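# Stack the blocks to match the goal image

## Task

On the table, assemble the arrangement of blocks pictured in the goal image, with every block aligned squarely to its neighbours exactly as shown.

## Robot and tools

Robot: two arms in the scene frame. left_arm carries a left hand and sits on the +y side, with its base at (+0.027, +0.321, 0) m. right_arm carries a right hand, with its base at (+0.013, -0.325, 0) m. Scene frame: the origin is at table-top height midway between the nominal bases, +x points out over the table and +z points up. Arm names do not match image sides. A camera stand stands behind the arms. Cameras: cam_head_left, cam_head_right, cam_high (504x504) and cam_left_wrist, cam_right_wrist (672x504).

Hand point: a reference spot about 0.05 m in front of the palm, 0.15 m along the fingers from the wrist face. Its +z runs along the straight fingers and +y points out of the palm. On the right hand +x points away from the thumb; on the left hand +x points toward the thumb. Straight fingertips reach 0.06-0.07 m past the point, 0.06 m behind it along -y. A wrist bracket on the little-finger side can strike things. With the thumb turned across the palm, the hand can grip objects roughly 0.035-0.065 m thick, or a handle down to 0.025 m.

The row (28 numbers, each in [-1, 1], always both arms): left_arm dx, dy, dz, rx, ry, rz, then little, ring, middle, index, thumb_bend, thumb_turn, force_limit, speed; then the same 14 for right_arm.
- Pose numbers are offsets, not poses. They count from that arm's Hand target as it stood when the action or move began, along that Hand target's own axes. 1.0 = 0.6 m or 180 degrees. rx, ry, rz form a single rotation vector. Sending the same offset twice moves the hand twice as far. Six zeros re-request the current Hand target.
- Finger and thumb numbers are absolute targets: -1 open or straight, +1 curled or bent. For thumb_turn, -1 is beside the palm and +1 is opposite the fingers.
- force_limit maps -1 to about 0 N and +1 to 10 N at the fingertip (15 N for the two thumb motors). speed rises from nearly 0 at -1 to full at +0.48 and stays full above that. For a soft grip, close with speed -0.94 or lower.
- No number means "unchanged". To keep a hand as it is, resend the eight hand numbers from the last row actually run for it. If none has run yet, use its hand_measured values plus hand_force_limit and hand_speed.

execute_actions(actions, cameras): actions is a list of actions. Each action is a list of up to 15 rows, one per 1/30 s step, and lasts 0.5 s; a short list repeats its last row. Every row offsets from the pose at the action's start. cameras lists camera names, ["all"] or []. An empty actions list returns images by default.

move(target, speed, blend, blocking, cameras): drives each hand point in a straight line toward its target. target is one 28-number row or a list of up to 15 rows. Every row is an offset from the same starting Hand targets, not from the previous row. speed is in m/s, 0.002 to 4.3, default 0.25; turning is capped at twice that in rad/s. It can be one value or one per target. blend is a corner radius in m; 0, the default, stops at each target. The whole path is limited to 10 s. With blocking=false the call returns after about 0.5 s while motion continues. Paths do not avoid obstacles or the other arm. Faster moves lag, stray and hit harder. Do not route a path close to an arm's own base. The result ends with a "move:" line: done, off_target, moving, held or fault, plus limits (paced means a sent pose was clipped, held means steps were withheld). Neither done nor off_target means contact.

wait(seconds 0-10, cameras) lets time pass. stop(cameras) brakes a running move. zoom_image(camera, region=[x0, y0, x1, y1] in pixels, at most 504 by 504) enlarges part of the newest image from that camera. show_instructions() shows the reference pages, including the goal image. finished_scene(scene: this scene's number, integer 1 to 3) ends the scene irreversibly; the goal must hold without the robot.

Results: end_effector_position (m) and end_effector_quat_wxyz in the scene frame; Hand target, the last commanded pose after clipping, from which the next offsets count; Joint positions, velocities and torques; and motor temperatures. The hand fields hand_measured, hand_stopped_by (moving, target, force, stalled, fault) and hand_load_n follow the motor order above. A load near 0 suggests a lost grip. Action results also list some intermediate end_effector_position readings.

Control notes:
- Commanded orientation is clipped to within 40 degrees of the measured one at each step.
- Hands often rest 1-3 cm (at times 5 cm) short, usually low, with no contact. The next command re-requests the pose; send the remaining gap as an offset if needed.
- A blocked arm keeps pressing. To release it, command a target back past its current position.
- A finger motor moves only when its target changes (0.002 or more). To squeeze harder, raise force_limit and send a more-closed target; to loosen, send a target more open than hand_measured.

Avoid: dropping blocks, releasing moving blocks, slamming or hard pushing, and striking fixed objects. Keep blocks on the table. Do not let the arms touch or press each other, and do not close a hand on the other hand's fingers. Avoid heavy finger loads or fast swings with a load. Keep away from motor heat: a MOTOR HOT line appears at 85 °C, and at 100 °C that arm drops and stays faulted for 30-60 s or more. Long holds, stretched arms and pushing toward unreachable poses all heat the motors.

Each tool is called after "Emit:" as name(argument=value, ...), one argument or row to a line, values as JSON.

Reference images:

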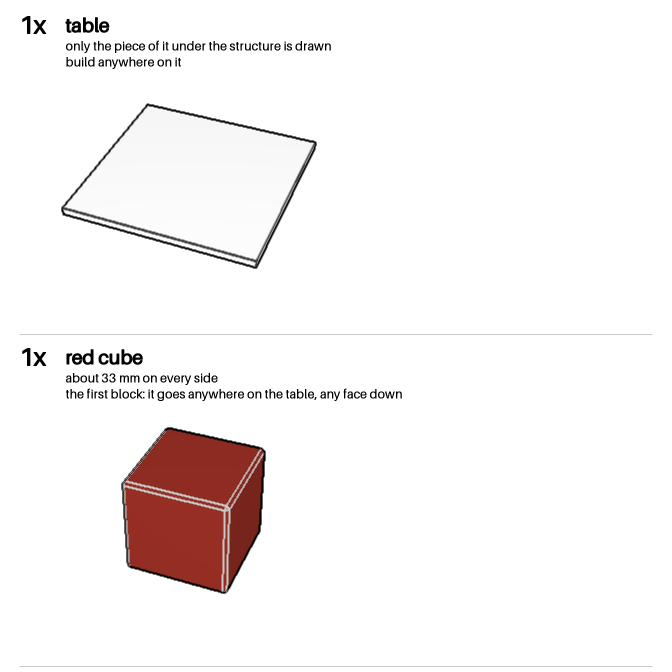

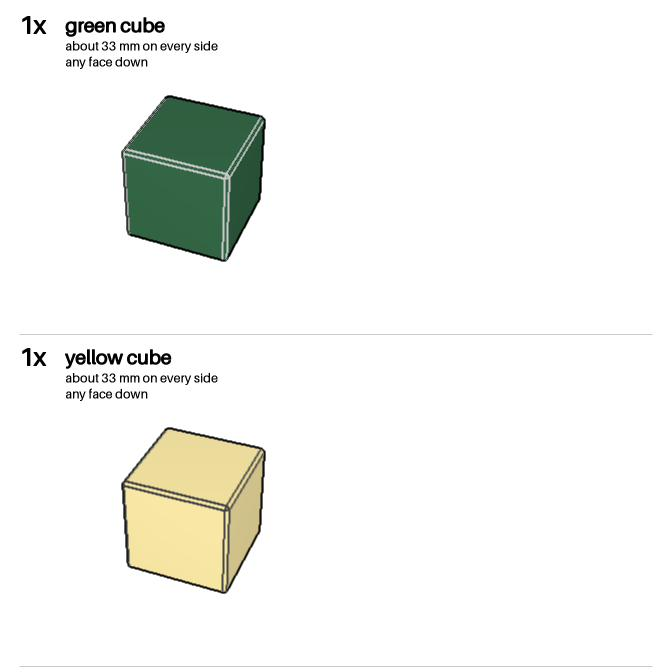

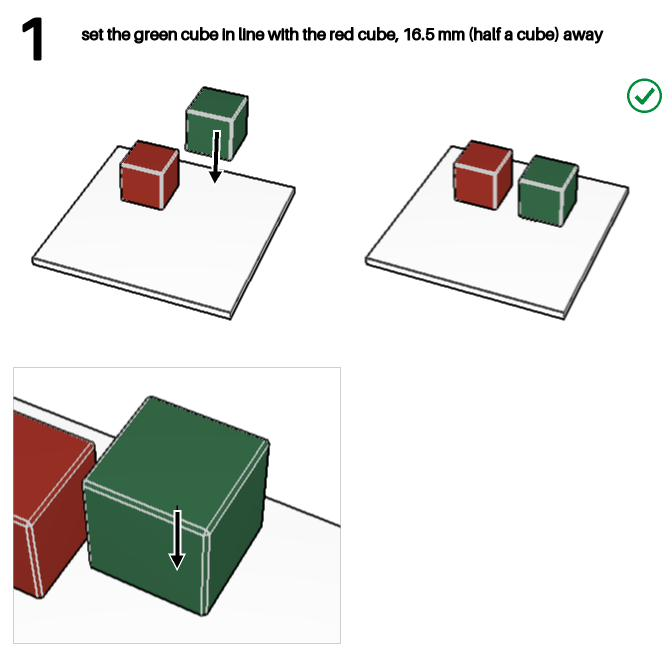

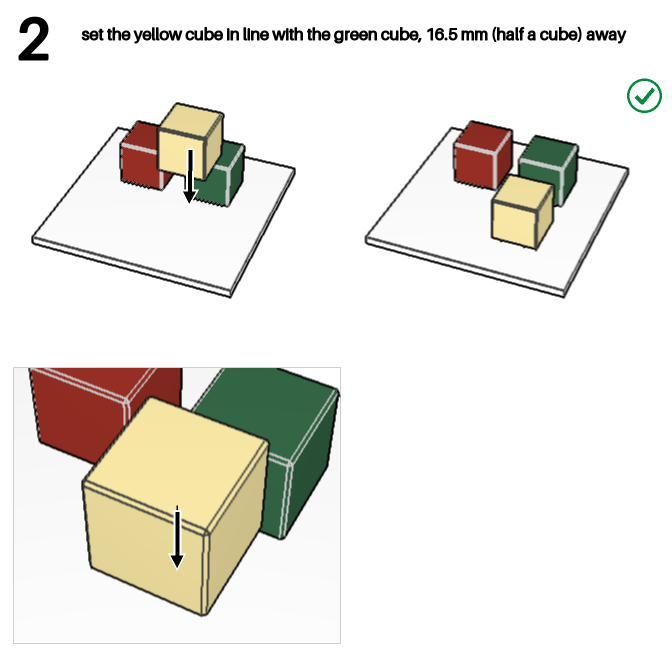

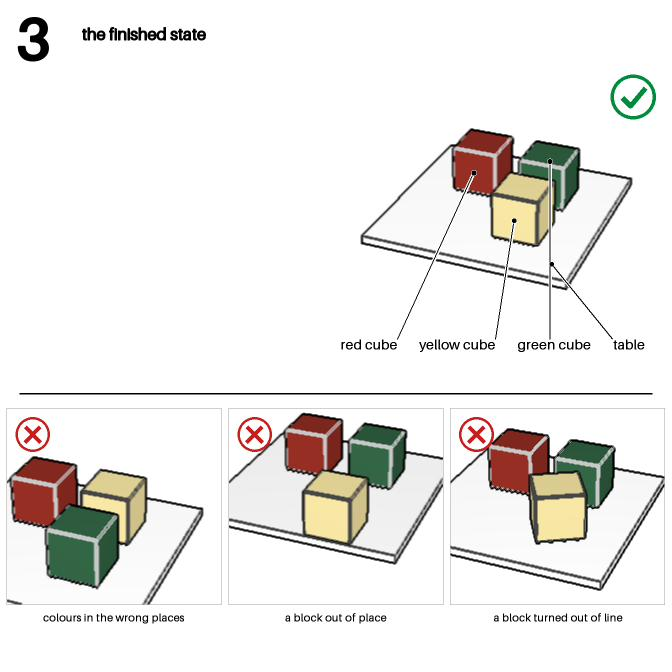

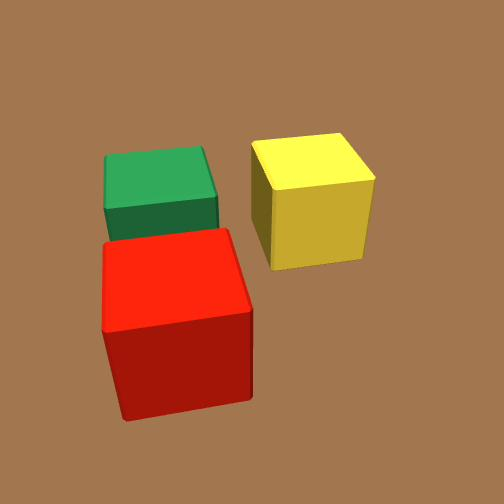

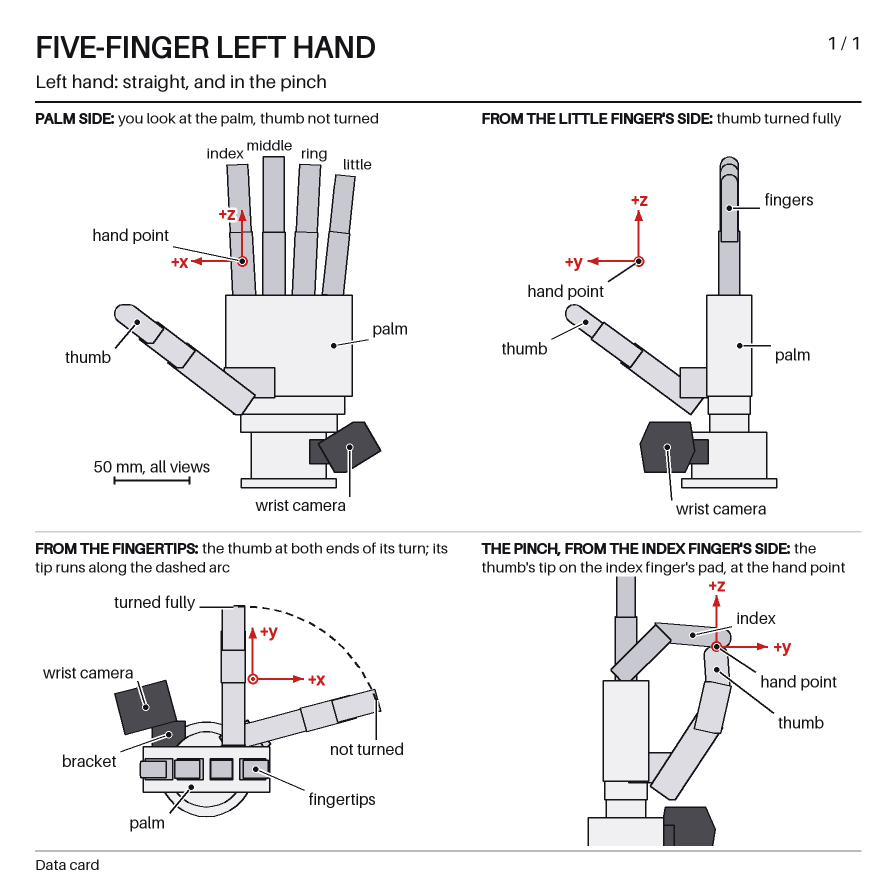

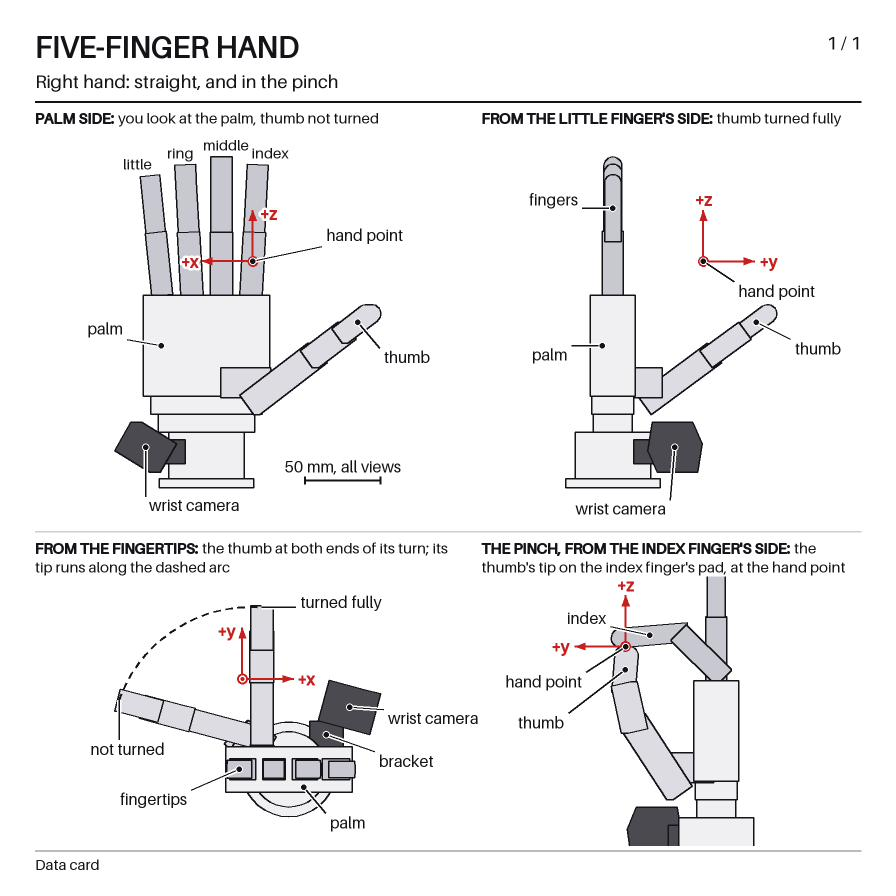

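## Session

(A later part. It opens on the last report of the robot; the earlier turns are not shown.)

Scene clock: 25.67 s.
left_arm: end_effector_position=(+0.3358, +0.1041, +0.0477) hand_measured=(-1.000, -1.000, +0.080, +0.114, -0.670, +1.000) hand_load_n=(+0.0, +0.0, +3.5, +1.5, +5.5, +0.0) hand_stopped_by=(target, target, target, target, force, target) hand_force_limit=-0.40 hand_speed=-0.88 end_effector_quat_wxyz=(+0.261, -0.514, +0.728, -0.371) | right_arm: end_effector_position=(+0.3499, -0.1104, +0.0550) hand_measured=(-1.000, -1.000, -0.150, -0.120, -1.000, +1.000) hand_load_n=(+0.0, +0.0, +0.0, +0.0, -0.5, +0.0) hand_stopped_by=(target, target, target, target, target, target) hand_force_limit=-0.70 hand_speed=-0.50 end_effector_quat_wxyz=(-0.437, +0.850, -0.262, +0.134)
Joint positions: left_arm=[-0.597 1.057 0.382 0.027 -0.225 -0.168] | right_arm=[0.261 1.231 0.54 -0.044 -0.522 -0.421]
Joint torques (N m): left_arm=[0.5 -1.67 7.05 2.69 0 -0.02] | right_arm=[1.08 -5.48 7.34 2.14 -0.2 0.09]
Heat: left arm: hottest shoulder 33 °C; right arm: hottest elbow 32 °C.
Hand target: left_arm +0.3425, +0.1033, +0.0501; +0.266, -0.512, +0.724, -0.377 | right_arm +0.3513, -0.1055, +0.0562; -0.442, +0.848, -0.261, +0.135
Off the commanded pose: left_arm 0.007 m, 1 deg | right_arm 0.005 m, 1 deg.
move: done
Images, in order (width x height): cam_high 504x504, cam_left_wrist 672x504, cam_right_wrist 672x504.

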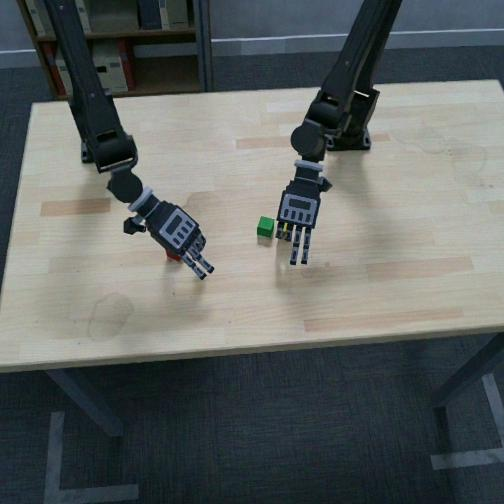

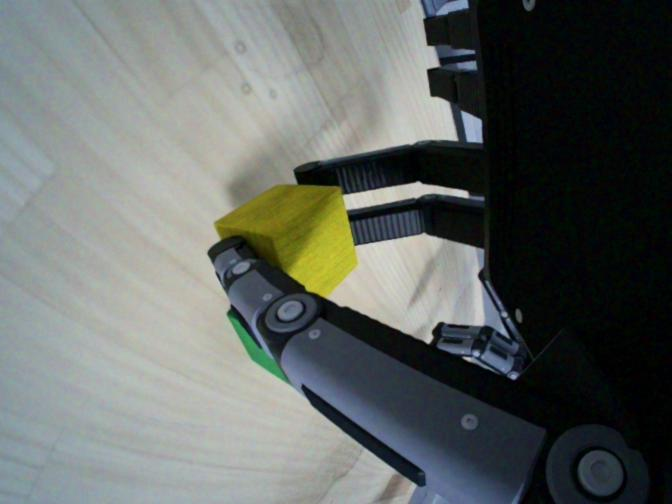

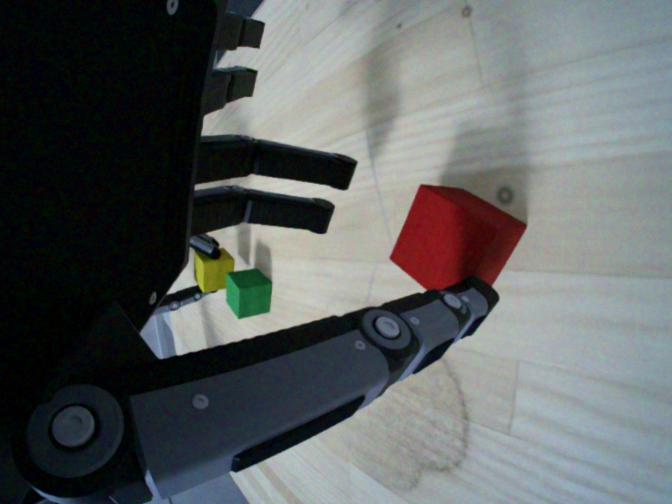

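Emit:
move(
  target=[
    [-0.0016,0.019,0.0126,0,0,0,-1,-1,0.08,0.115,-0.3,1,-0.4,-0.88,0.01,0.0118,-0.0082,0,0,0,-1,-1,-0.15,-0.12,-1,1,-0.7,-0.5],
    [-0.0016,0.019,0.0126,0,0,0,-1,-1,0.08,0.115,-0.3,1,-0.4,-0.88,0.01,0.0418,0.013,0,0,0,-1,-1,-0.15,-0.12,-1,1,-0.7,-0.5],
  ],
  speed=0.08,
  cameras=["cam_left_wrist","cam_right_wrist","cam_high","cam_head_left"],
)

Emit:
zoom_image(
  camera="cam_high",
  region=[250, 205, 300, 245],
)

Emit:
zoom_image(
  camera="cam_left_wrist",
  region=[200, 280, 320, 400],
)

Scene clock: 28.93 s.
left_arm: end_effector_position=(+0.3360, +0.1049, +0.0343) hand_measured=(-1.000, -1.000, +0.080, +0.114, -0.670, +1.000) hand_load_n=(+0.0, +0.0, +3.5, +1.5, +5.5, +0.5) hand_stopped_by=(target, target, target, target, force, target) hand_force_limit=-0.40 hand_speed=-0.88 end_effector_quat_wxyz=(+0.261, -0.514, +0.728, -0.371) | right_arm: end_effector_position=(+0.3460, -0.1134, +0.0299) hand_measured=(-1.000, -1.000, -0.150, -0.120, -1.000, +1.000) hand_load_n=(+0.0, +0.0, +0.0, +0.0, +0.0, +0.0) hand_stopped_by=(target, target, target, target, target, target) hand_force_limit=-0.70 hand_speed=-0.50 end_effector_quat_wxyz=(-0.438, +0.850, -0.264, +0.126)
Joint positions: left_arm=[-0.593 1.099 0.361 0.092 -0.222 -0.166] | right_arm=[0.25 1.292 0.503 0.041 -0.54 -0.425]
Joint torques (N m): left_arm=[0.44 -2.32 6.61 2.73 -0.01 0] | right_arm=[-0.38 -5.89 6.86 2.1 -0.4 -0.09]
Heat: left arm: hottest elbow 34 °C; right arm: hottest elbow 32 °C.
Hand target: left_arm +0.3425, +0.1045, +0.0363; +0.266, -0.512, +0.724, -0.377 | right_arm +0.3519, -0.1154, +0.0312; -0.442, +0.848, -0.261, +0.135
Off the commanded pose: left_arm 0.007 m, 1 deg | right_arm 0.006 m, 1 deg.
move: done
Images, in order (width x height): cam_head_left 504x504, cam_high 504x504, cam_left_wrist 672x504, cam_right_wrist 672x504.

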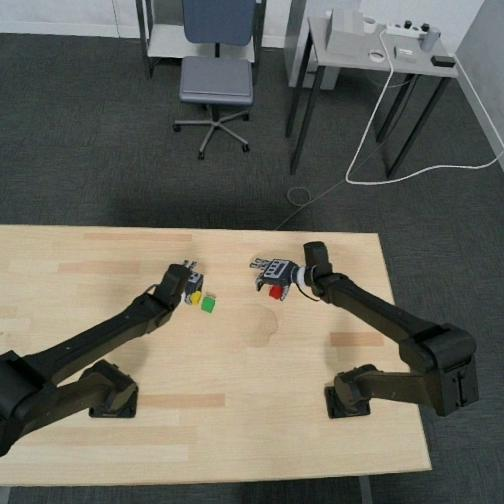

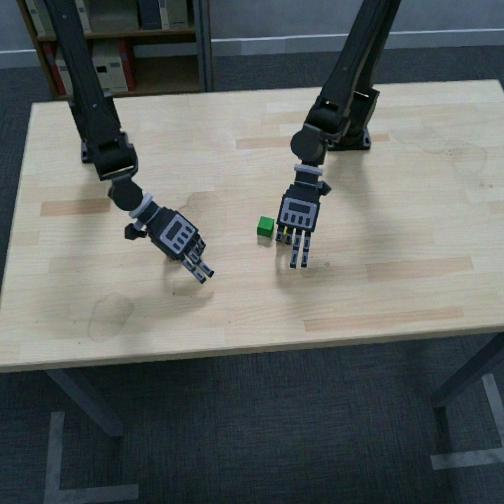

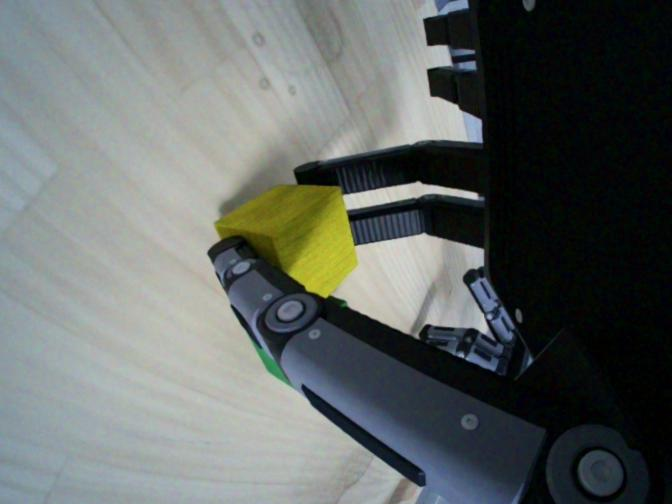

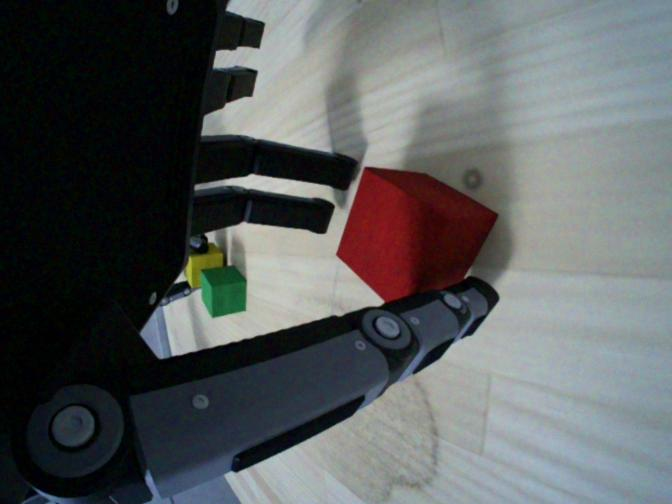

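Scaled by 10.080.

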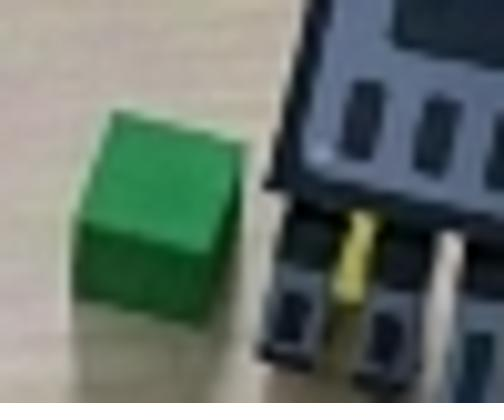

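Scaled by 4.200 from the camera's 672x504 image, which has a finer 960x720 frame.

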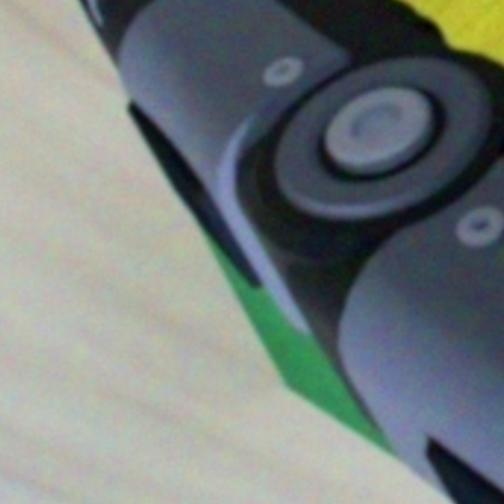

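Emit:
execute_actions(
  actions=[],
  cameras=["cam_high","cam_left_wrist","cam_right_wrist"],
)

Emit:
zoom_image(
  camera="cam_high",
  region=[250, 205, 300, 245],
)

Scene clock: 29.97 s.
left_arm: end_effector_position=(+0.3360, +0.1049, +0.0343) hand_measured=(-1.000, -1.000, +0.080, +0.114, -0.670, +1.000) hand_load_n=(+0.5, +0.0, +3.5, +1.5, +5.5, +0.5) hand_stopped_by=(target, target, target, target, force, target) hand_force_limit=-0.40 hand_speed=-0.88 end_effector_quat_wxyz=(+0.261, -0.514, +0.728, -0.371) | right_arm: end_effector_position=(+0.3460, -0.1134, +0.0299) hand_measured=(-1.000, -1.000, -0.150, -0.120, -1.000, +1.000) hand_load_n=(+0.0, +0.0, +0.0, +0.0, +0.0, +0.0) hand_stopped_by=(target, target, target, target, target, target) hand_force_limit=-0.70 hand_speed=-0.50 end_effector_quat_wxyz=(-0.438, +0.850, -0.264, +0.126)
Joint positions: left_arm=[-0.593 1.099 0.361 0.092 -0.222 -0.166] | right_arm=[0.25 1.292 0.503 0.041 -0.54 -0.425]
Joint velocities: within noise
Joint torques (N m): left_arm=[0.67 -2.32 6.56 2.7 0 0] | right_arm=[-0.15 -5.89 6.89 2.1 -0.4 -0.09]
Motor temperatures (°C): left_arm=[29 33 34 27 27 29] | right_arm=[28 28 32 27 31 30]
Heat: left arm: hottest elbow 34 °C; right arm: hottest elbow 32 °C.
Hand target: left_arm +0.3425, +0.1045, +0.0363; +0.266, -0.512, +0.724, -0.377 | right_arm +0.3518, -0.1155, +0.0312; -0.442, +0.848, -0.261, +0.135
Off the commanded pose: left_arm 0.007 m, 1 deg | right_arm 0.006 m, 1 deg.
Images, in order (width x height): cam_high 504x504, cam_left_wrist 672x504, cam_right_wrist 672x504.

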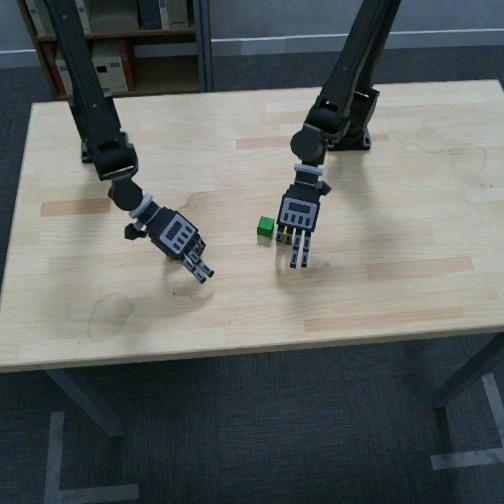

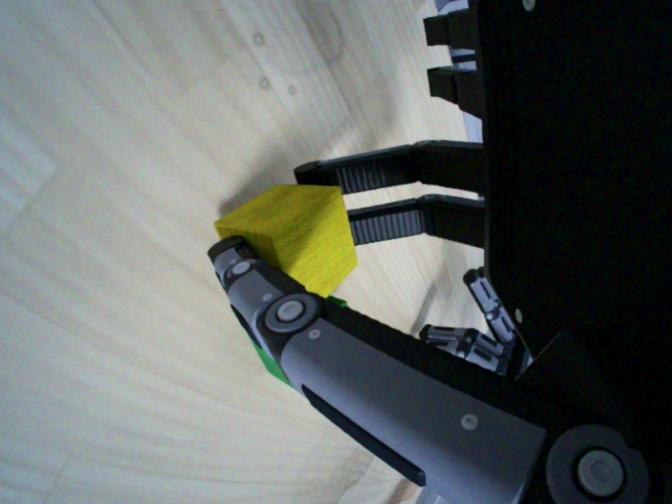

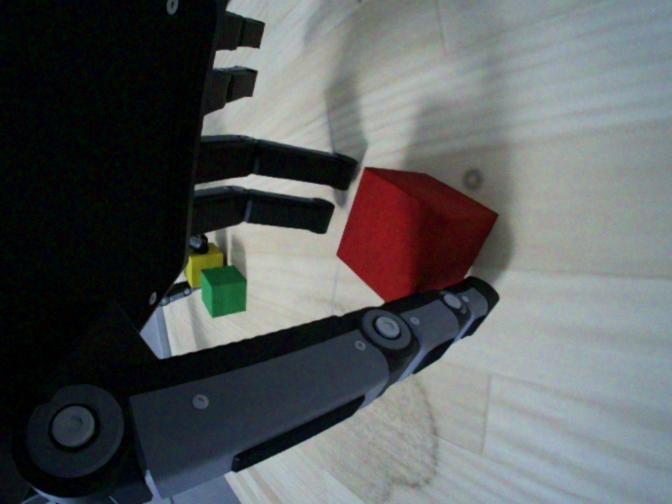

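Scaled by 10.080.

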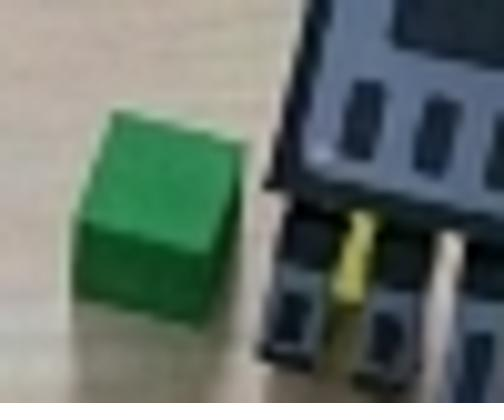

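Emit:
zoom_image(
  camera="cam_right_wrist",
  region=[150, 215, 290, 335],
)

Scaled by 3.600 from the camera's 672x504 image, which has a finer 960x720 frame.

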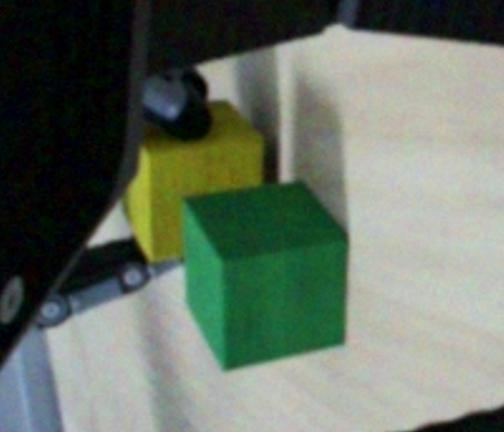

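Emit:
zoom_image(
  camera="cam_right_wrist",
  region=[180, 230, 255, 320],
)

Emit:
zoom_image(
  camera="cam_left_wrist",
  region=[180, 160, 400, 420],
)

Scaled by 5.600 from the camera's 672x504 image, which has a finer 960x720 frame.

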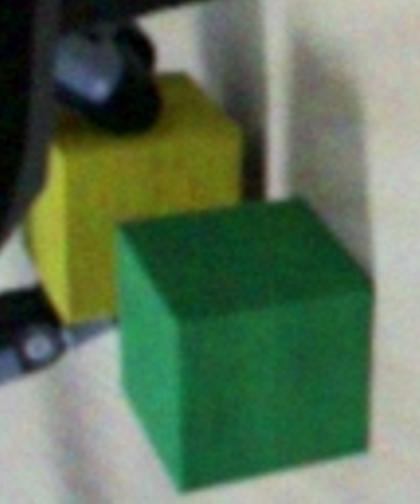

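Scaled by 1.938 from the camera's 672x504 image, which has a finer 960x720 frame.

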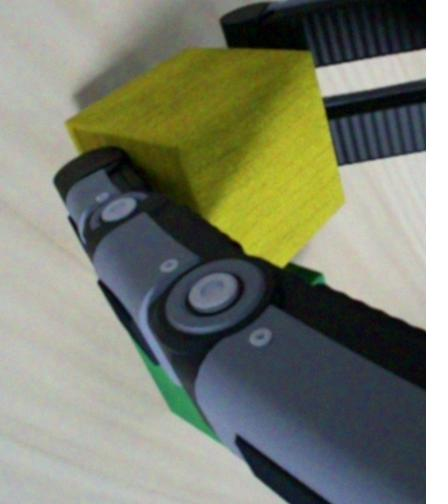

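Emit:
move(
  target=[0,0.0085,0.006,0,0,0,-1,-1,0.08,0.115,-0.3,1,-0.4,-0.88,0,0,0,0,0,0,-1,-1,-0.15,-0.12,-1,1,-0.7,-0.5],
  speed=0.04,
  cameras=["cam_left_wrist"],
)

Scene clock: 32.40 s.
left_arm: end_effector_position=(+0.3367, +0.1045, +0.0290) hand_measured=(-1.000, -1.000, +0.080, +0.114, -0.670, +1.000) hand_load_n=(+0.0, +0.0, +3.5, +1.5, +5.5, +0.5) hand_stopped_by=(target, target, target, target, force, target) hand_force_limit=-0.40 hand_speed=-0.88 end_effector_quat_wxyz=(+0.262, -0.514, +0.727, -0.372) | right_arm: end_effector_position=(+0.3460, -0.1134, +0.0299) hand_measured=(-1.000, -1.000, -0.150, -0.120, -1.000, +1.000) hand_load_n=(+0.0, +0.0, +0.0, +0.0, +0.0, +0.0) hand_stopped_by=(target, target, target, target, target, target) hand_force_limit=-0.70 hand_speed=-0.50 end_effector_quat_wxyz=(-0.438, +0.850, -0.264, +0.126)
Joint positions: left_arm=[-0.593 1.12 0.353 0.123 -0.222 -0.166] | right_arm=[0.25 1.292 0.503 0.041 -0.54 -0.425]
Joint torques (N m): left_arm=[0.73 -2.14 6.37 2.63 -0.01 0] | right_arm=[-0.26 -5.77 6.84 2.11 -0.39 -0.09]
Heat: left arm: hottest elbow 34 °C; right arm: hottest elbow 33 °C.
Hand target: left_arm +0.3425, +0.1044, +0.0302; +0.266, -0.512, +0.724, -0.377 | right_arm +0.3518, -0.1155, +0.0312; -0.442, +0.848, -0.261, +0.135
Off the commanded pose: left_arm 0.006 m, 1 deg | right_arm 0.006 m, 1 deg.
move: done
Images, in order (width x height): cam_left_wrist 672x504.

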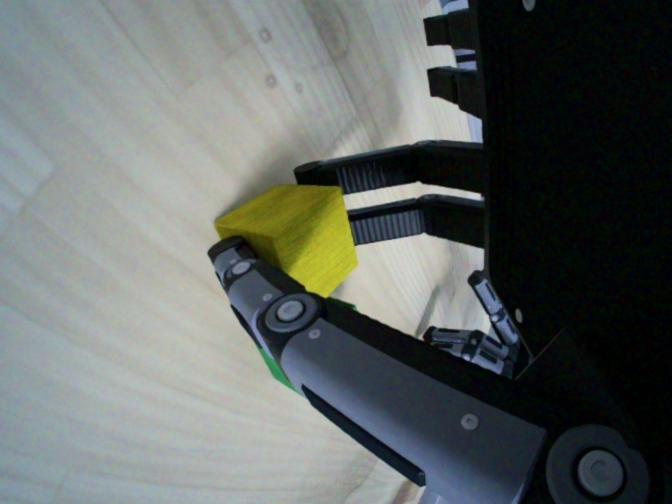

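Emit:
execute_actions(
  actions=[
    [[0,0,0,0,0,0,-1,-1,-0.15,-0.12,-1,1,-0.7,-0.75,0,0,0,0,0,0,-1,-1,-0.15,-0.12,-1,1,-0.7,-0.5]],
  ],
  cameras=["cam_right_wrist"],
)

Emit:
zoom_image(
  camera="cam_right_wrist",
  region=[310, 140, 520, 320],
)

Scene clock: 34.00 s.
left_arm: end_effector_position=(+0.3372, +0.1043, +0.0293) hand_measured=(-1.000, -1.000, -0.150, -0.120, -1.000, +1.000) hand_load_n=(+0.0, +0.0, +0.0, +0.0, +0.0, +0.0) hand_stopped_by=(target, target, target, target, target, target) hand_force_limit=-0.70 hand_speed=-0.75 end_effector_quat_wxyz=(+0.262, -0.514, +0.727, -0.373) | right_arm: end_effector_position=(+0.3460, -0.1134, +0.0299) hand_measured=(-1.000, -1.000, -0.150, -0.120, -1.000, +1.000) hand_load_n=(+0.0, +0.0, +0.0, +0.0, +0.0, +0.0) hand_stopped_by=(target, target, target, target, target, target) hand_force_limit=-0.70 hand_speed=-0.50 end_effector_quat_wxyz=(-0.438, +0.850, -0.264, +0.126)
Joint positions: left_arm=[-0.593 1.12 0.353 0.125 -0.222 -0.166] | right_arm=[0.25 1.292 0.503 0.041 -0.54 -0.425]
Joint torques (N m): left_arm=[0.62 -2.2 6.39 2.58 0 0] | right_arm=[-0.44 -6.01 6.87 2.13 -0.39 -0.09]
Heat: left arm: hottest elbow 34 °C; right arm: hottest elbow 33 °C.
Hand target: left_arm +0.3426, +0.1045, +0.0301; +0.267, -0.512, +0.724, -0.377 | right_arm +0.3518, -0.1155, +0.0312; -0.442, +0.848, -0.261, +0.135
Off the commanded pose: left_arm 0.005 m, 1 deg | right_arm 0.006 m, 1 deg.
Step readings (end_effector_position of left_arm | right_arm):
0: (+0.3368, +0.1044, +0.0290) | (+0.3460, -0.1134, +0.0299)
1: (+0.3368, +0.1044, +0.0290) | (+0.3460, -0.1134, +0.0299)
2: (+0.3368, +0.1044, +0.0290) | (+0.3460, -0.1134, +0.0299)
4: (+0.3368, +0.1044, +0.0290) | (+0.3460, -0.1134, +0.0299)
8: (+0.3371, +0.1044, +0.0293) | (+0.3460, -0.1134, +0.0299)
15: (+0.3372, +0.1043, +0.0293) | (+0.3460, -0.1134, +0.0299)
Images, in order (width x height): cam_right_wrist 672x504.

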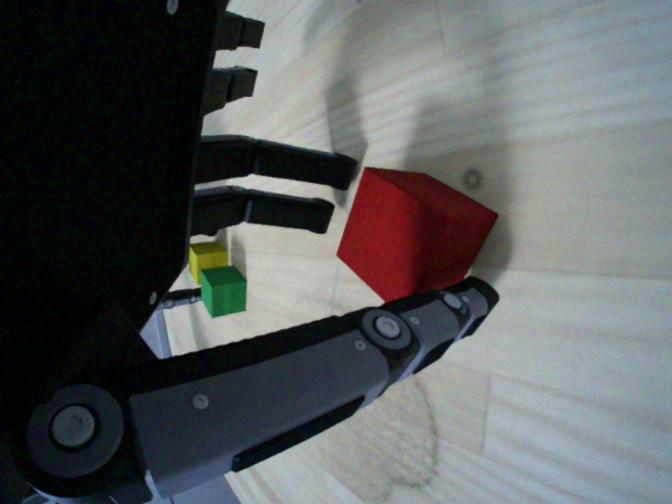

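Scaled by 2.400 from the camera's 672x504 image, which has a finer 960x720 frame.

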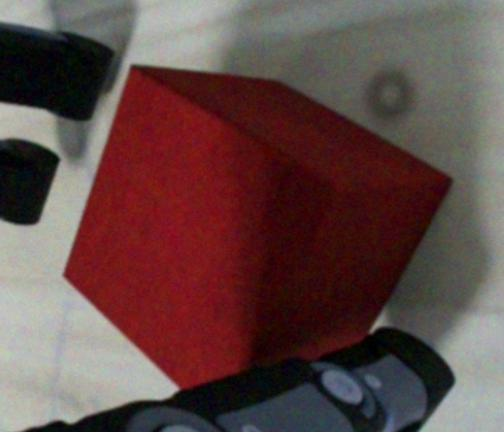

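Emit:
move(
  target=[
    [0,-0.1365,-0.0957,0,0,0,-1,-1,-0.15,-0.12,-1,1,-0.7,-0.75,0.016,0.0077,-0.011,0,0,0,-1,-1,-0.15,-0.12,-1,1,-0.7,-0.5],
    [-0.188,-0.125,-0.170,0,0,0,-1,-1,-0.15,-0.12,-1,1,-0.7,-0.75,0.016,0.0077,-0.011,0,0,0,-1,-1,-0.15,-0.12,-1,1,-0.7,-0.5],
  ],
  speed=[0.08,0.2],
  blend=0.02,
  cameras=["cam_high","cam_right_wrist"],
)

Emit:
zoom_image(
  camera="cam_high",
  region=[250, 205, 300, 245],
)

Emit:
zoom_image(
  camera="cam_right_wrist",
  region=[310, 140, 520, 320],
)

Scene clock: 58.03 s.
left_arm: end_effector_position=(+0.3328, +0.2225, +0.1283) hand_measured=(-1.000, -1.000, -0.150, -0.120, -1.000, +1.000) hand_load_n=(+0.0, +0.0, +0.0, +0.0, +0.0, +0.0) hand_stopped_by=(target, target, target, target, target, target) hand_force_limit=-0.70 hand_speed=-0.75 end_effector_quat_wxyz=(+0.252, -0.519, +0.729, -0.367) | right_arm: end_effector_position=(+0.3519, -0.1243, +0.0312) hand_measured=(-1.000, -1.000, -0.150, -0.120, -1.000, +1.000) hand_load_n=(+0.0, +0.0, +0.0, +0.0, -0.5, +0.0) hand_stopped_by=(target, target, target, target, target, target) hand_force_limit=-0.70 hand_speed=-0.50 end_effector_quat_wxyz=(-0.443, +0.848, -0.261, +0.132)
Joint positions: left_arm=[-0.108 0.705 0.469 -0.423 0.173 0.115] | right_arm=[0.21 1.292 0.503 0.041 -0.57 -0.456]
Joint torques (N m): left_arm=[0.73 -1.03 10.66 1.22 0.2 0.02] | right_arm=[-0.26 -5.71 7.17 1.43 -0.42 -0.09]
Heat: left arm: hottest elbow 35 °C; right arm: hottest elbow 33 °C.
Hand target: left_arm +0.3420, +0.2243, +0.1501; +0.266, -0.512, +0.724, -0.377 | right_arm +0.3552, -0.1275, +0.0312; -0.442, +0.848, -0.261, +0.135
Off the commanded pose: left_arm 0.024 m, 2 deg | right_arm 0.005 m, 0 deg.
move: off_target (left_arm)
Images, in order (width x height): cam_high 504x504, cam_right_wrist 672x504.

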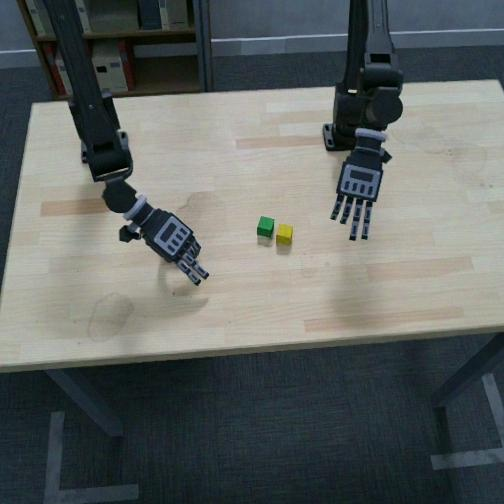

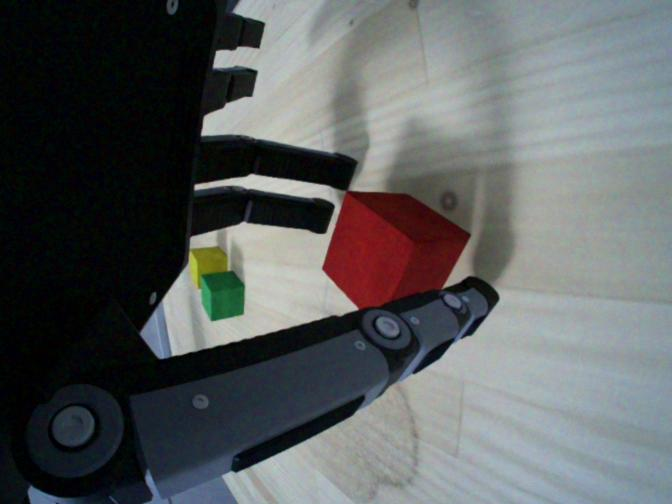

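Scaled by 10.080.

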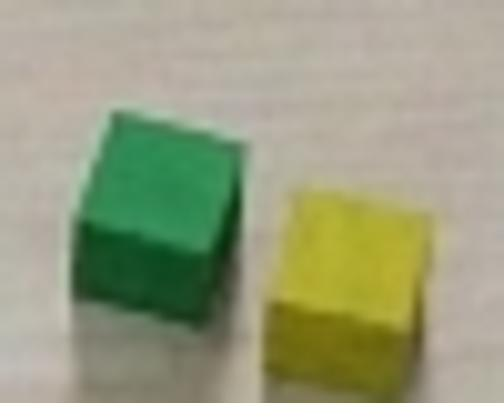

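Scaled by 2.400 from the camera's 672x504 image, which has a finer 960x720 frame.

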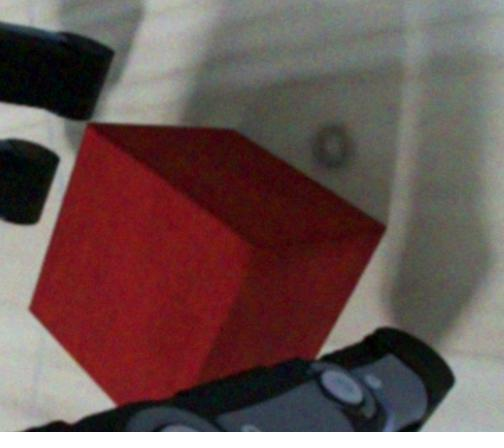

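Emit:
zoom_image(
  camera="cam_high",
  region=[272, 219, 297, 249],
)

Emit:
zoom_image(
  camera="cam_high",
  region=[253, 211, 278, 241],
)

Emit:
zoom_image(
  camera="cam_right_wrist",
  region=[180, 235, 255, 325],
)

Scaled by 16.800.

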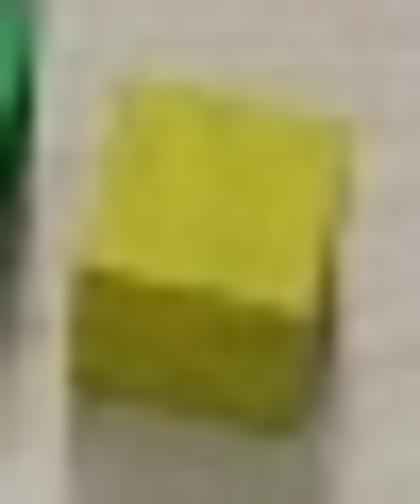

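Scaled by 16.800.

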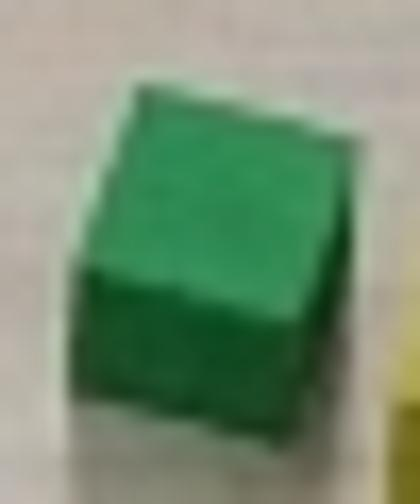

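Scaled by 5.600 from the camera's 672x504 image, which has a finer 960x720 frame.

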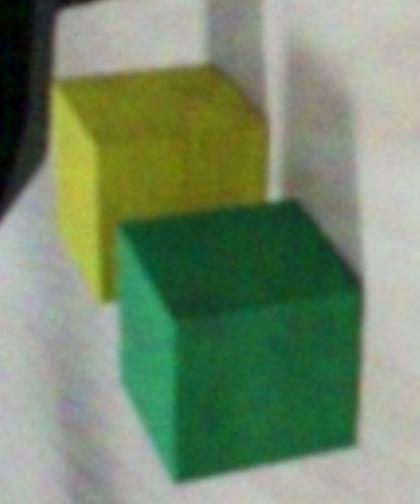

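Emit:
move(
  target=[
    [0.1815,0.0385,0.1337,0,-0.0182,-0.0128,-1,-1,-0.15,-0.12,-1,1,-0.7,-0.75,0,0,0,0,0,0,-1,-1,0.08,0.106,-1,1,-0.4,-0.8],
    [0.1815,0.0385,0.1337,0,-0.0182,-0.0128,-1,-1,-0.15,-0.12,-1,1,-0.7,-0.75,0,0,0,0,0,0,-1,-1,0.08,0.106,-0.3,1,-0.4,-0.88],
  ],
  speed=0.2,
  cameras=["cam_left_wrist","cam_right_wrist"],
)

Scene clock: 67.33 s.
left_arm: end_effector_position=(+0.3447, +0.1151, +0.0738) hand_measured=(-1.000, -1.000, -0.150, -0.120, -1.000, +1.000) hand_load_n=(+0.0, +0.0, +0.0, +0.0, +0.0, +0.0) hand_stopped_by=(target, target, target, target, target, target) hand_force_limit=-0.70 hand_speed=-0.75 end_effector_quat_wxyz=(+0.277, -0.538, +0.714, -0.351) | right_arm: end_effector_position=(+0.3519, -0.1243, +0.0313) hand_measured=(-1.000, -1.000, +0.080, +0.106, -0.664, +1.000) hand_load_n=(+0.0, +0.0, +4.5, +0.0, +5.0, +1.0) hand_stopped_by=(target, target, target, target, force, target) hand_force_limit=-0.40 hand_speed=-0.88 end_effector_quat_wxyz=(-0.443, +0.848, -0.261, +0.132)
Joint positions: left_arm=[-0.584 0.999 0.446 -0.121 -0.279 -0.195] | right_arm=[0.21 1.292 0.503 0.041 -0.57 -0.456]
Joint torques (N m): left_arm=[-0.67 -1.44 8.77 2.61 -0.18 -0.22] | right_arm=[-0.26 -5.83 7.16 1.42 -0.38 -0.11]
Heat: left arm: hottest elbow 36 °C; right arm: hottest elbow 34 °C.
Hand target: left_arm +0.3551, +0.1042, +0.0850; +0.279, -0.537, +0.706, -0.367 | right_arm +0.3553, -0.1275, +0.0312; -0.442, +0.848, -0.261, +0.135
Off the commanded pose: left_arm 0.019 m, 2 deg | right_arm 0.005 m, 0 deg.
move: off_target (left_arm)
Images, in order (width x height): cam_left_wrist 672x504, cam_right_wrist 672x504.

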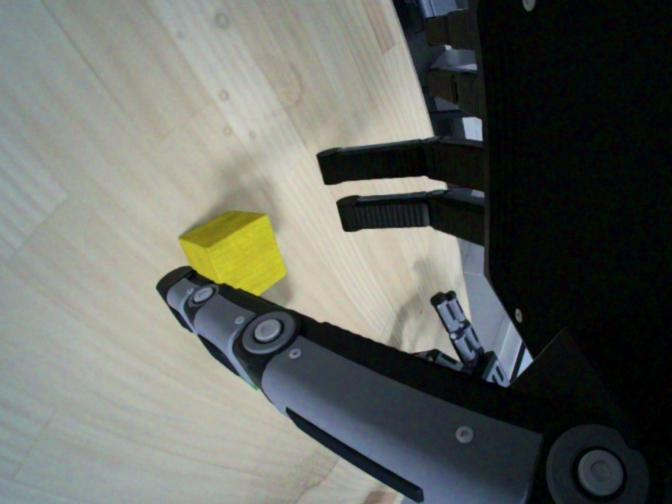

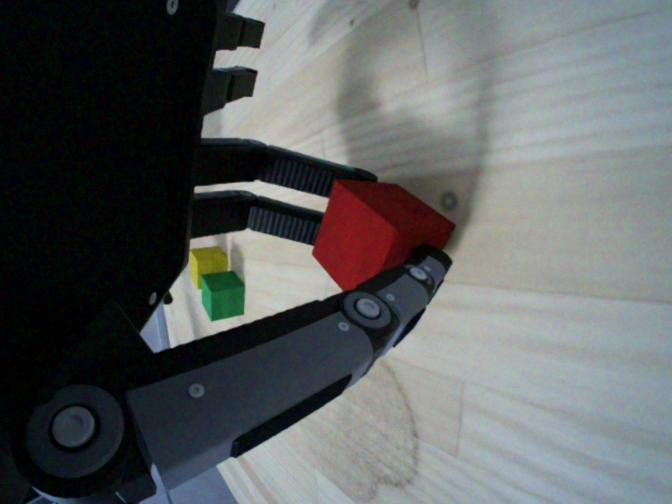

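Emit:
zoom_image(
  camera="cam_right_wrist",
  region=[290, 150, 480, 310],
)

Emit:
zoom_image(
  camera="cam_left_wrist",
  region=[160, 190, 320, 310],
)

Scaled by 2.653 from the camera's 672x504 image, which has a finer 960x720 frame.

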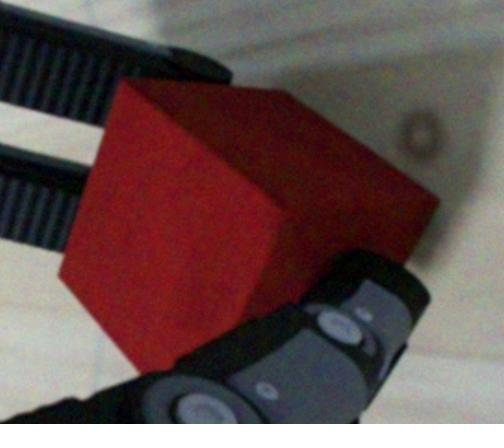

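Scaled by 3.150 from the camera's 672x504 image, which has a finer 960x720 frame.

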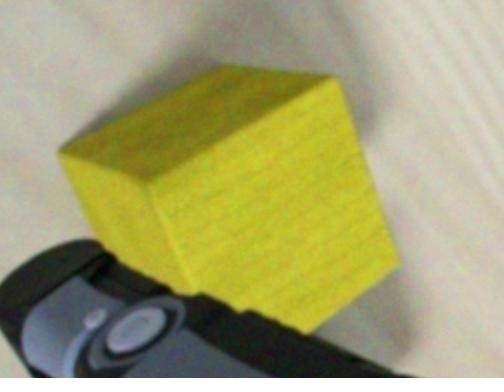

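Emit:
move(
  target=[
    [0.0643,-0.0238,0.005,0,0,0,-1,-1,-0.15,-0.12,-1,1,-0.7,-0.75,0,0,0,0,0,0,-1,-1,0.08,0.3,-0.3,1,-0.65,-0.94],
    [0.0643,-0.0238,0.005,0,0,0,-1,-1,-0.15,-0.12,-1,1,-0.7,-0.75,0,-0.0683,-0.0478,0,0,0,-1,-1,0.08,0.3,-0.3,1,-0.65,-0.94],
  ],
  speed=[0.15,0.08],
  cameras=["cam_left_wrist","cam_right_wrist"],
)

Emit:
zoom_image(
  camera="cam_left_wrist",
  region=[160, 120, 420, 320],
)

Emit:
zoom_image(
  camera="cam_right_wrist",
  region=[290, 150, 480, 310],
)

Scene clock: 70.87 s.
left_arm: end_effector_position=(+0.3427, +0.0785, +0.0775) hand_measured=(-1.000, -1.000, -0.150, -0.120, -1.000, +1.000) hand_load_n=(+0.0, +0.0, +0.0, +0.0, +0.0, +0.0) hand_stopped_by=(target, target, target, target, target, target) hand_force_limit=-0.70 hand_speed=-0.75 end_effector_quat_wxyz=(+0.279, -0.537, +0.713, -0.354) | right_arm: end_effector_position=(+0.3315, -0.1298, +0.0563) hand_measured=(-1.000, -1.000, +0.080, +0.116, -0.666, +1.000) hand_load_n=(+0.0, +0.0, +3.0, +2.5, +6.0, +0.0) hand_stopped_by=(target, target, target, force, force, target) hand_force_limit=-0.65 hand_speed=-0.94 end_effector_quat_wxyz=(-0.429, +0.854, -0.272, +0.110)
Joint positions: left_arm=[-0.698 1.066 0.497 -0.121 -0.368 -0.267] | right_arm=[0.21 1.18 0.526 -0.153 -0.571 -0.457]
Joint torques (N m): left_arm=[-0.79 -2.43 10.47 1.35 -0.23 -0.2] | right_arm=[-0.38 -6.3 11.37 1.25 -0.35 -0.08]
Heat: left arm: hottest elbow 36 °C; right arm: hottest elbow 34 °C.
Hand target: left_arm +0.3550, +0.0640, +0.0951; +0.279, -0.537, +0.706, -0.368 | right_arm +0.3553, -0.1276, +0.0811; -0.442, +0.848, -0.261, +0.135
Off the commanded pose: left_arm 0.026 m, 2 deg | right_arm 0.035 m, 4 deg.
move: off_target (left_arm, right_arm)
Images, in order (width x height): cam_left_wrist 672x504, cam_right_wrist 672x504.

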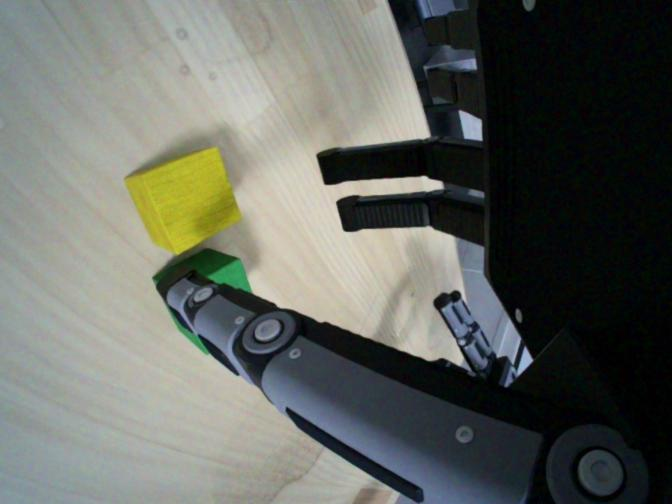

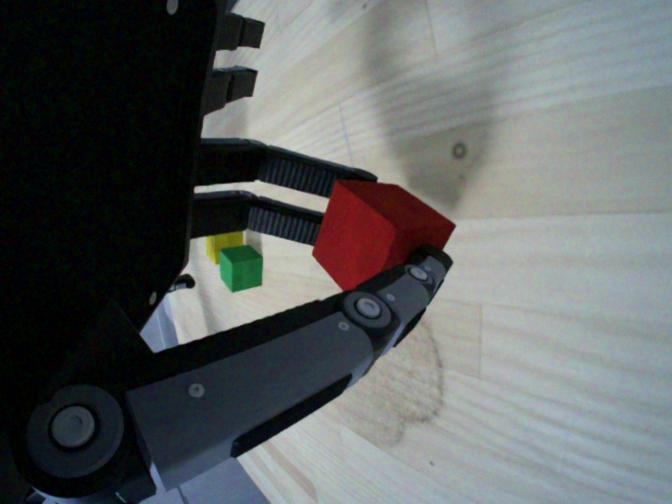

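Scaled by 1.938 from the camera's 672x504 image, which has a finer 960x720 frame.

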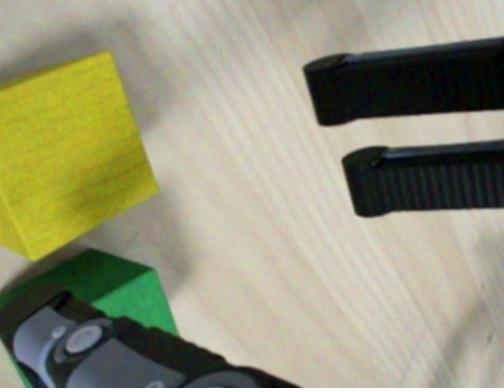

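Scaled by 2.653 from the camera's 672x504 image, which has a finer 960x720 frame.

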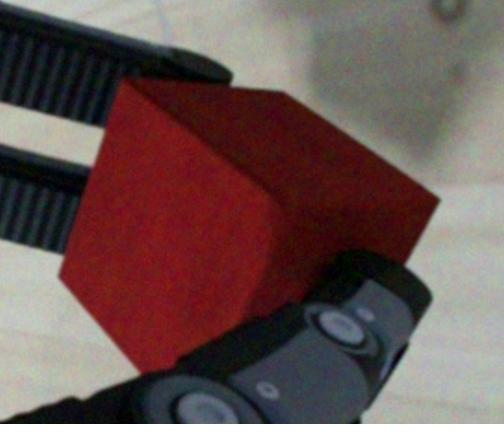

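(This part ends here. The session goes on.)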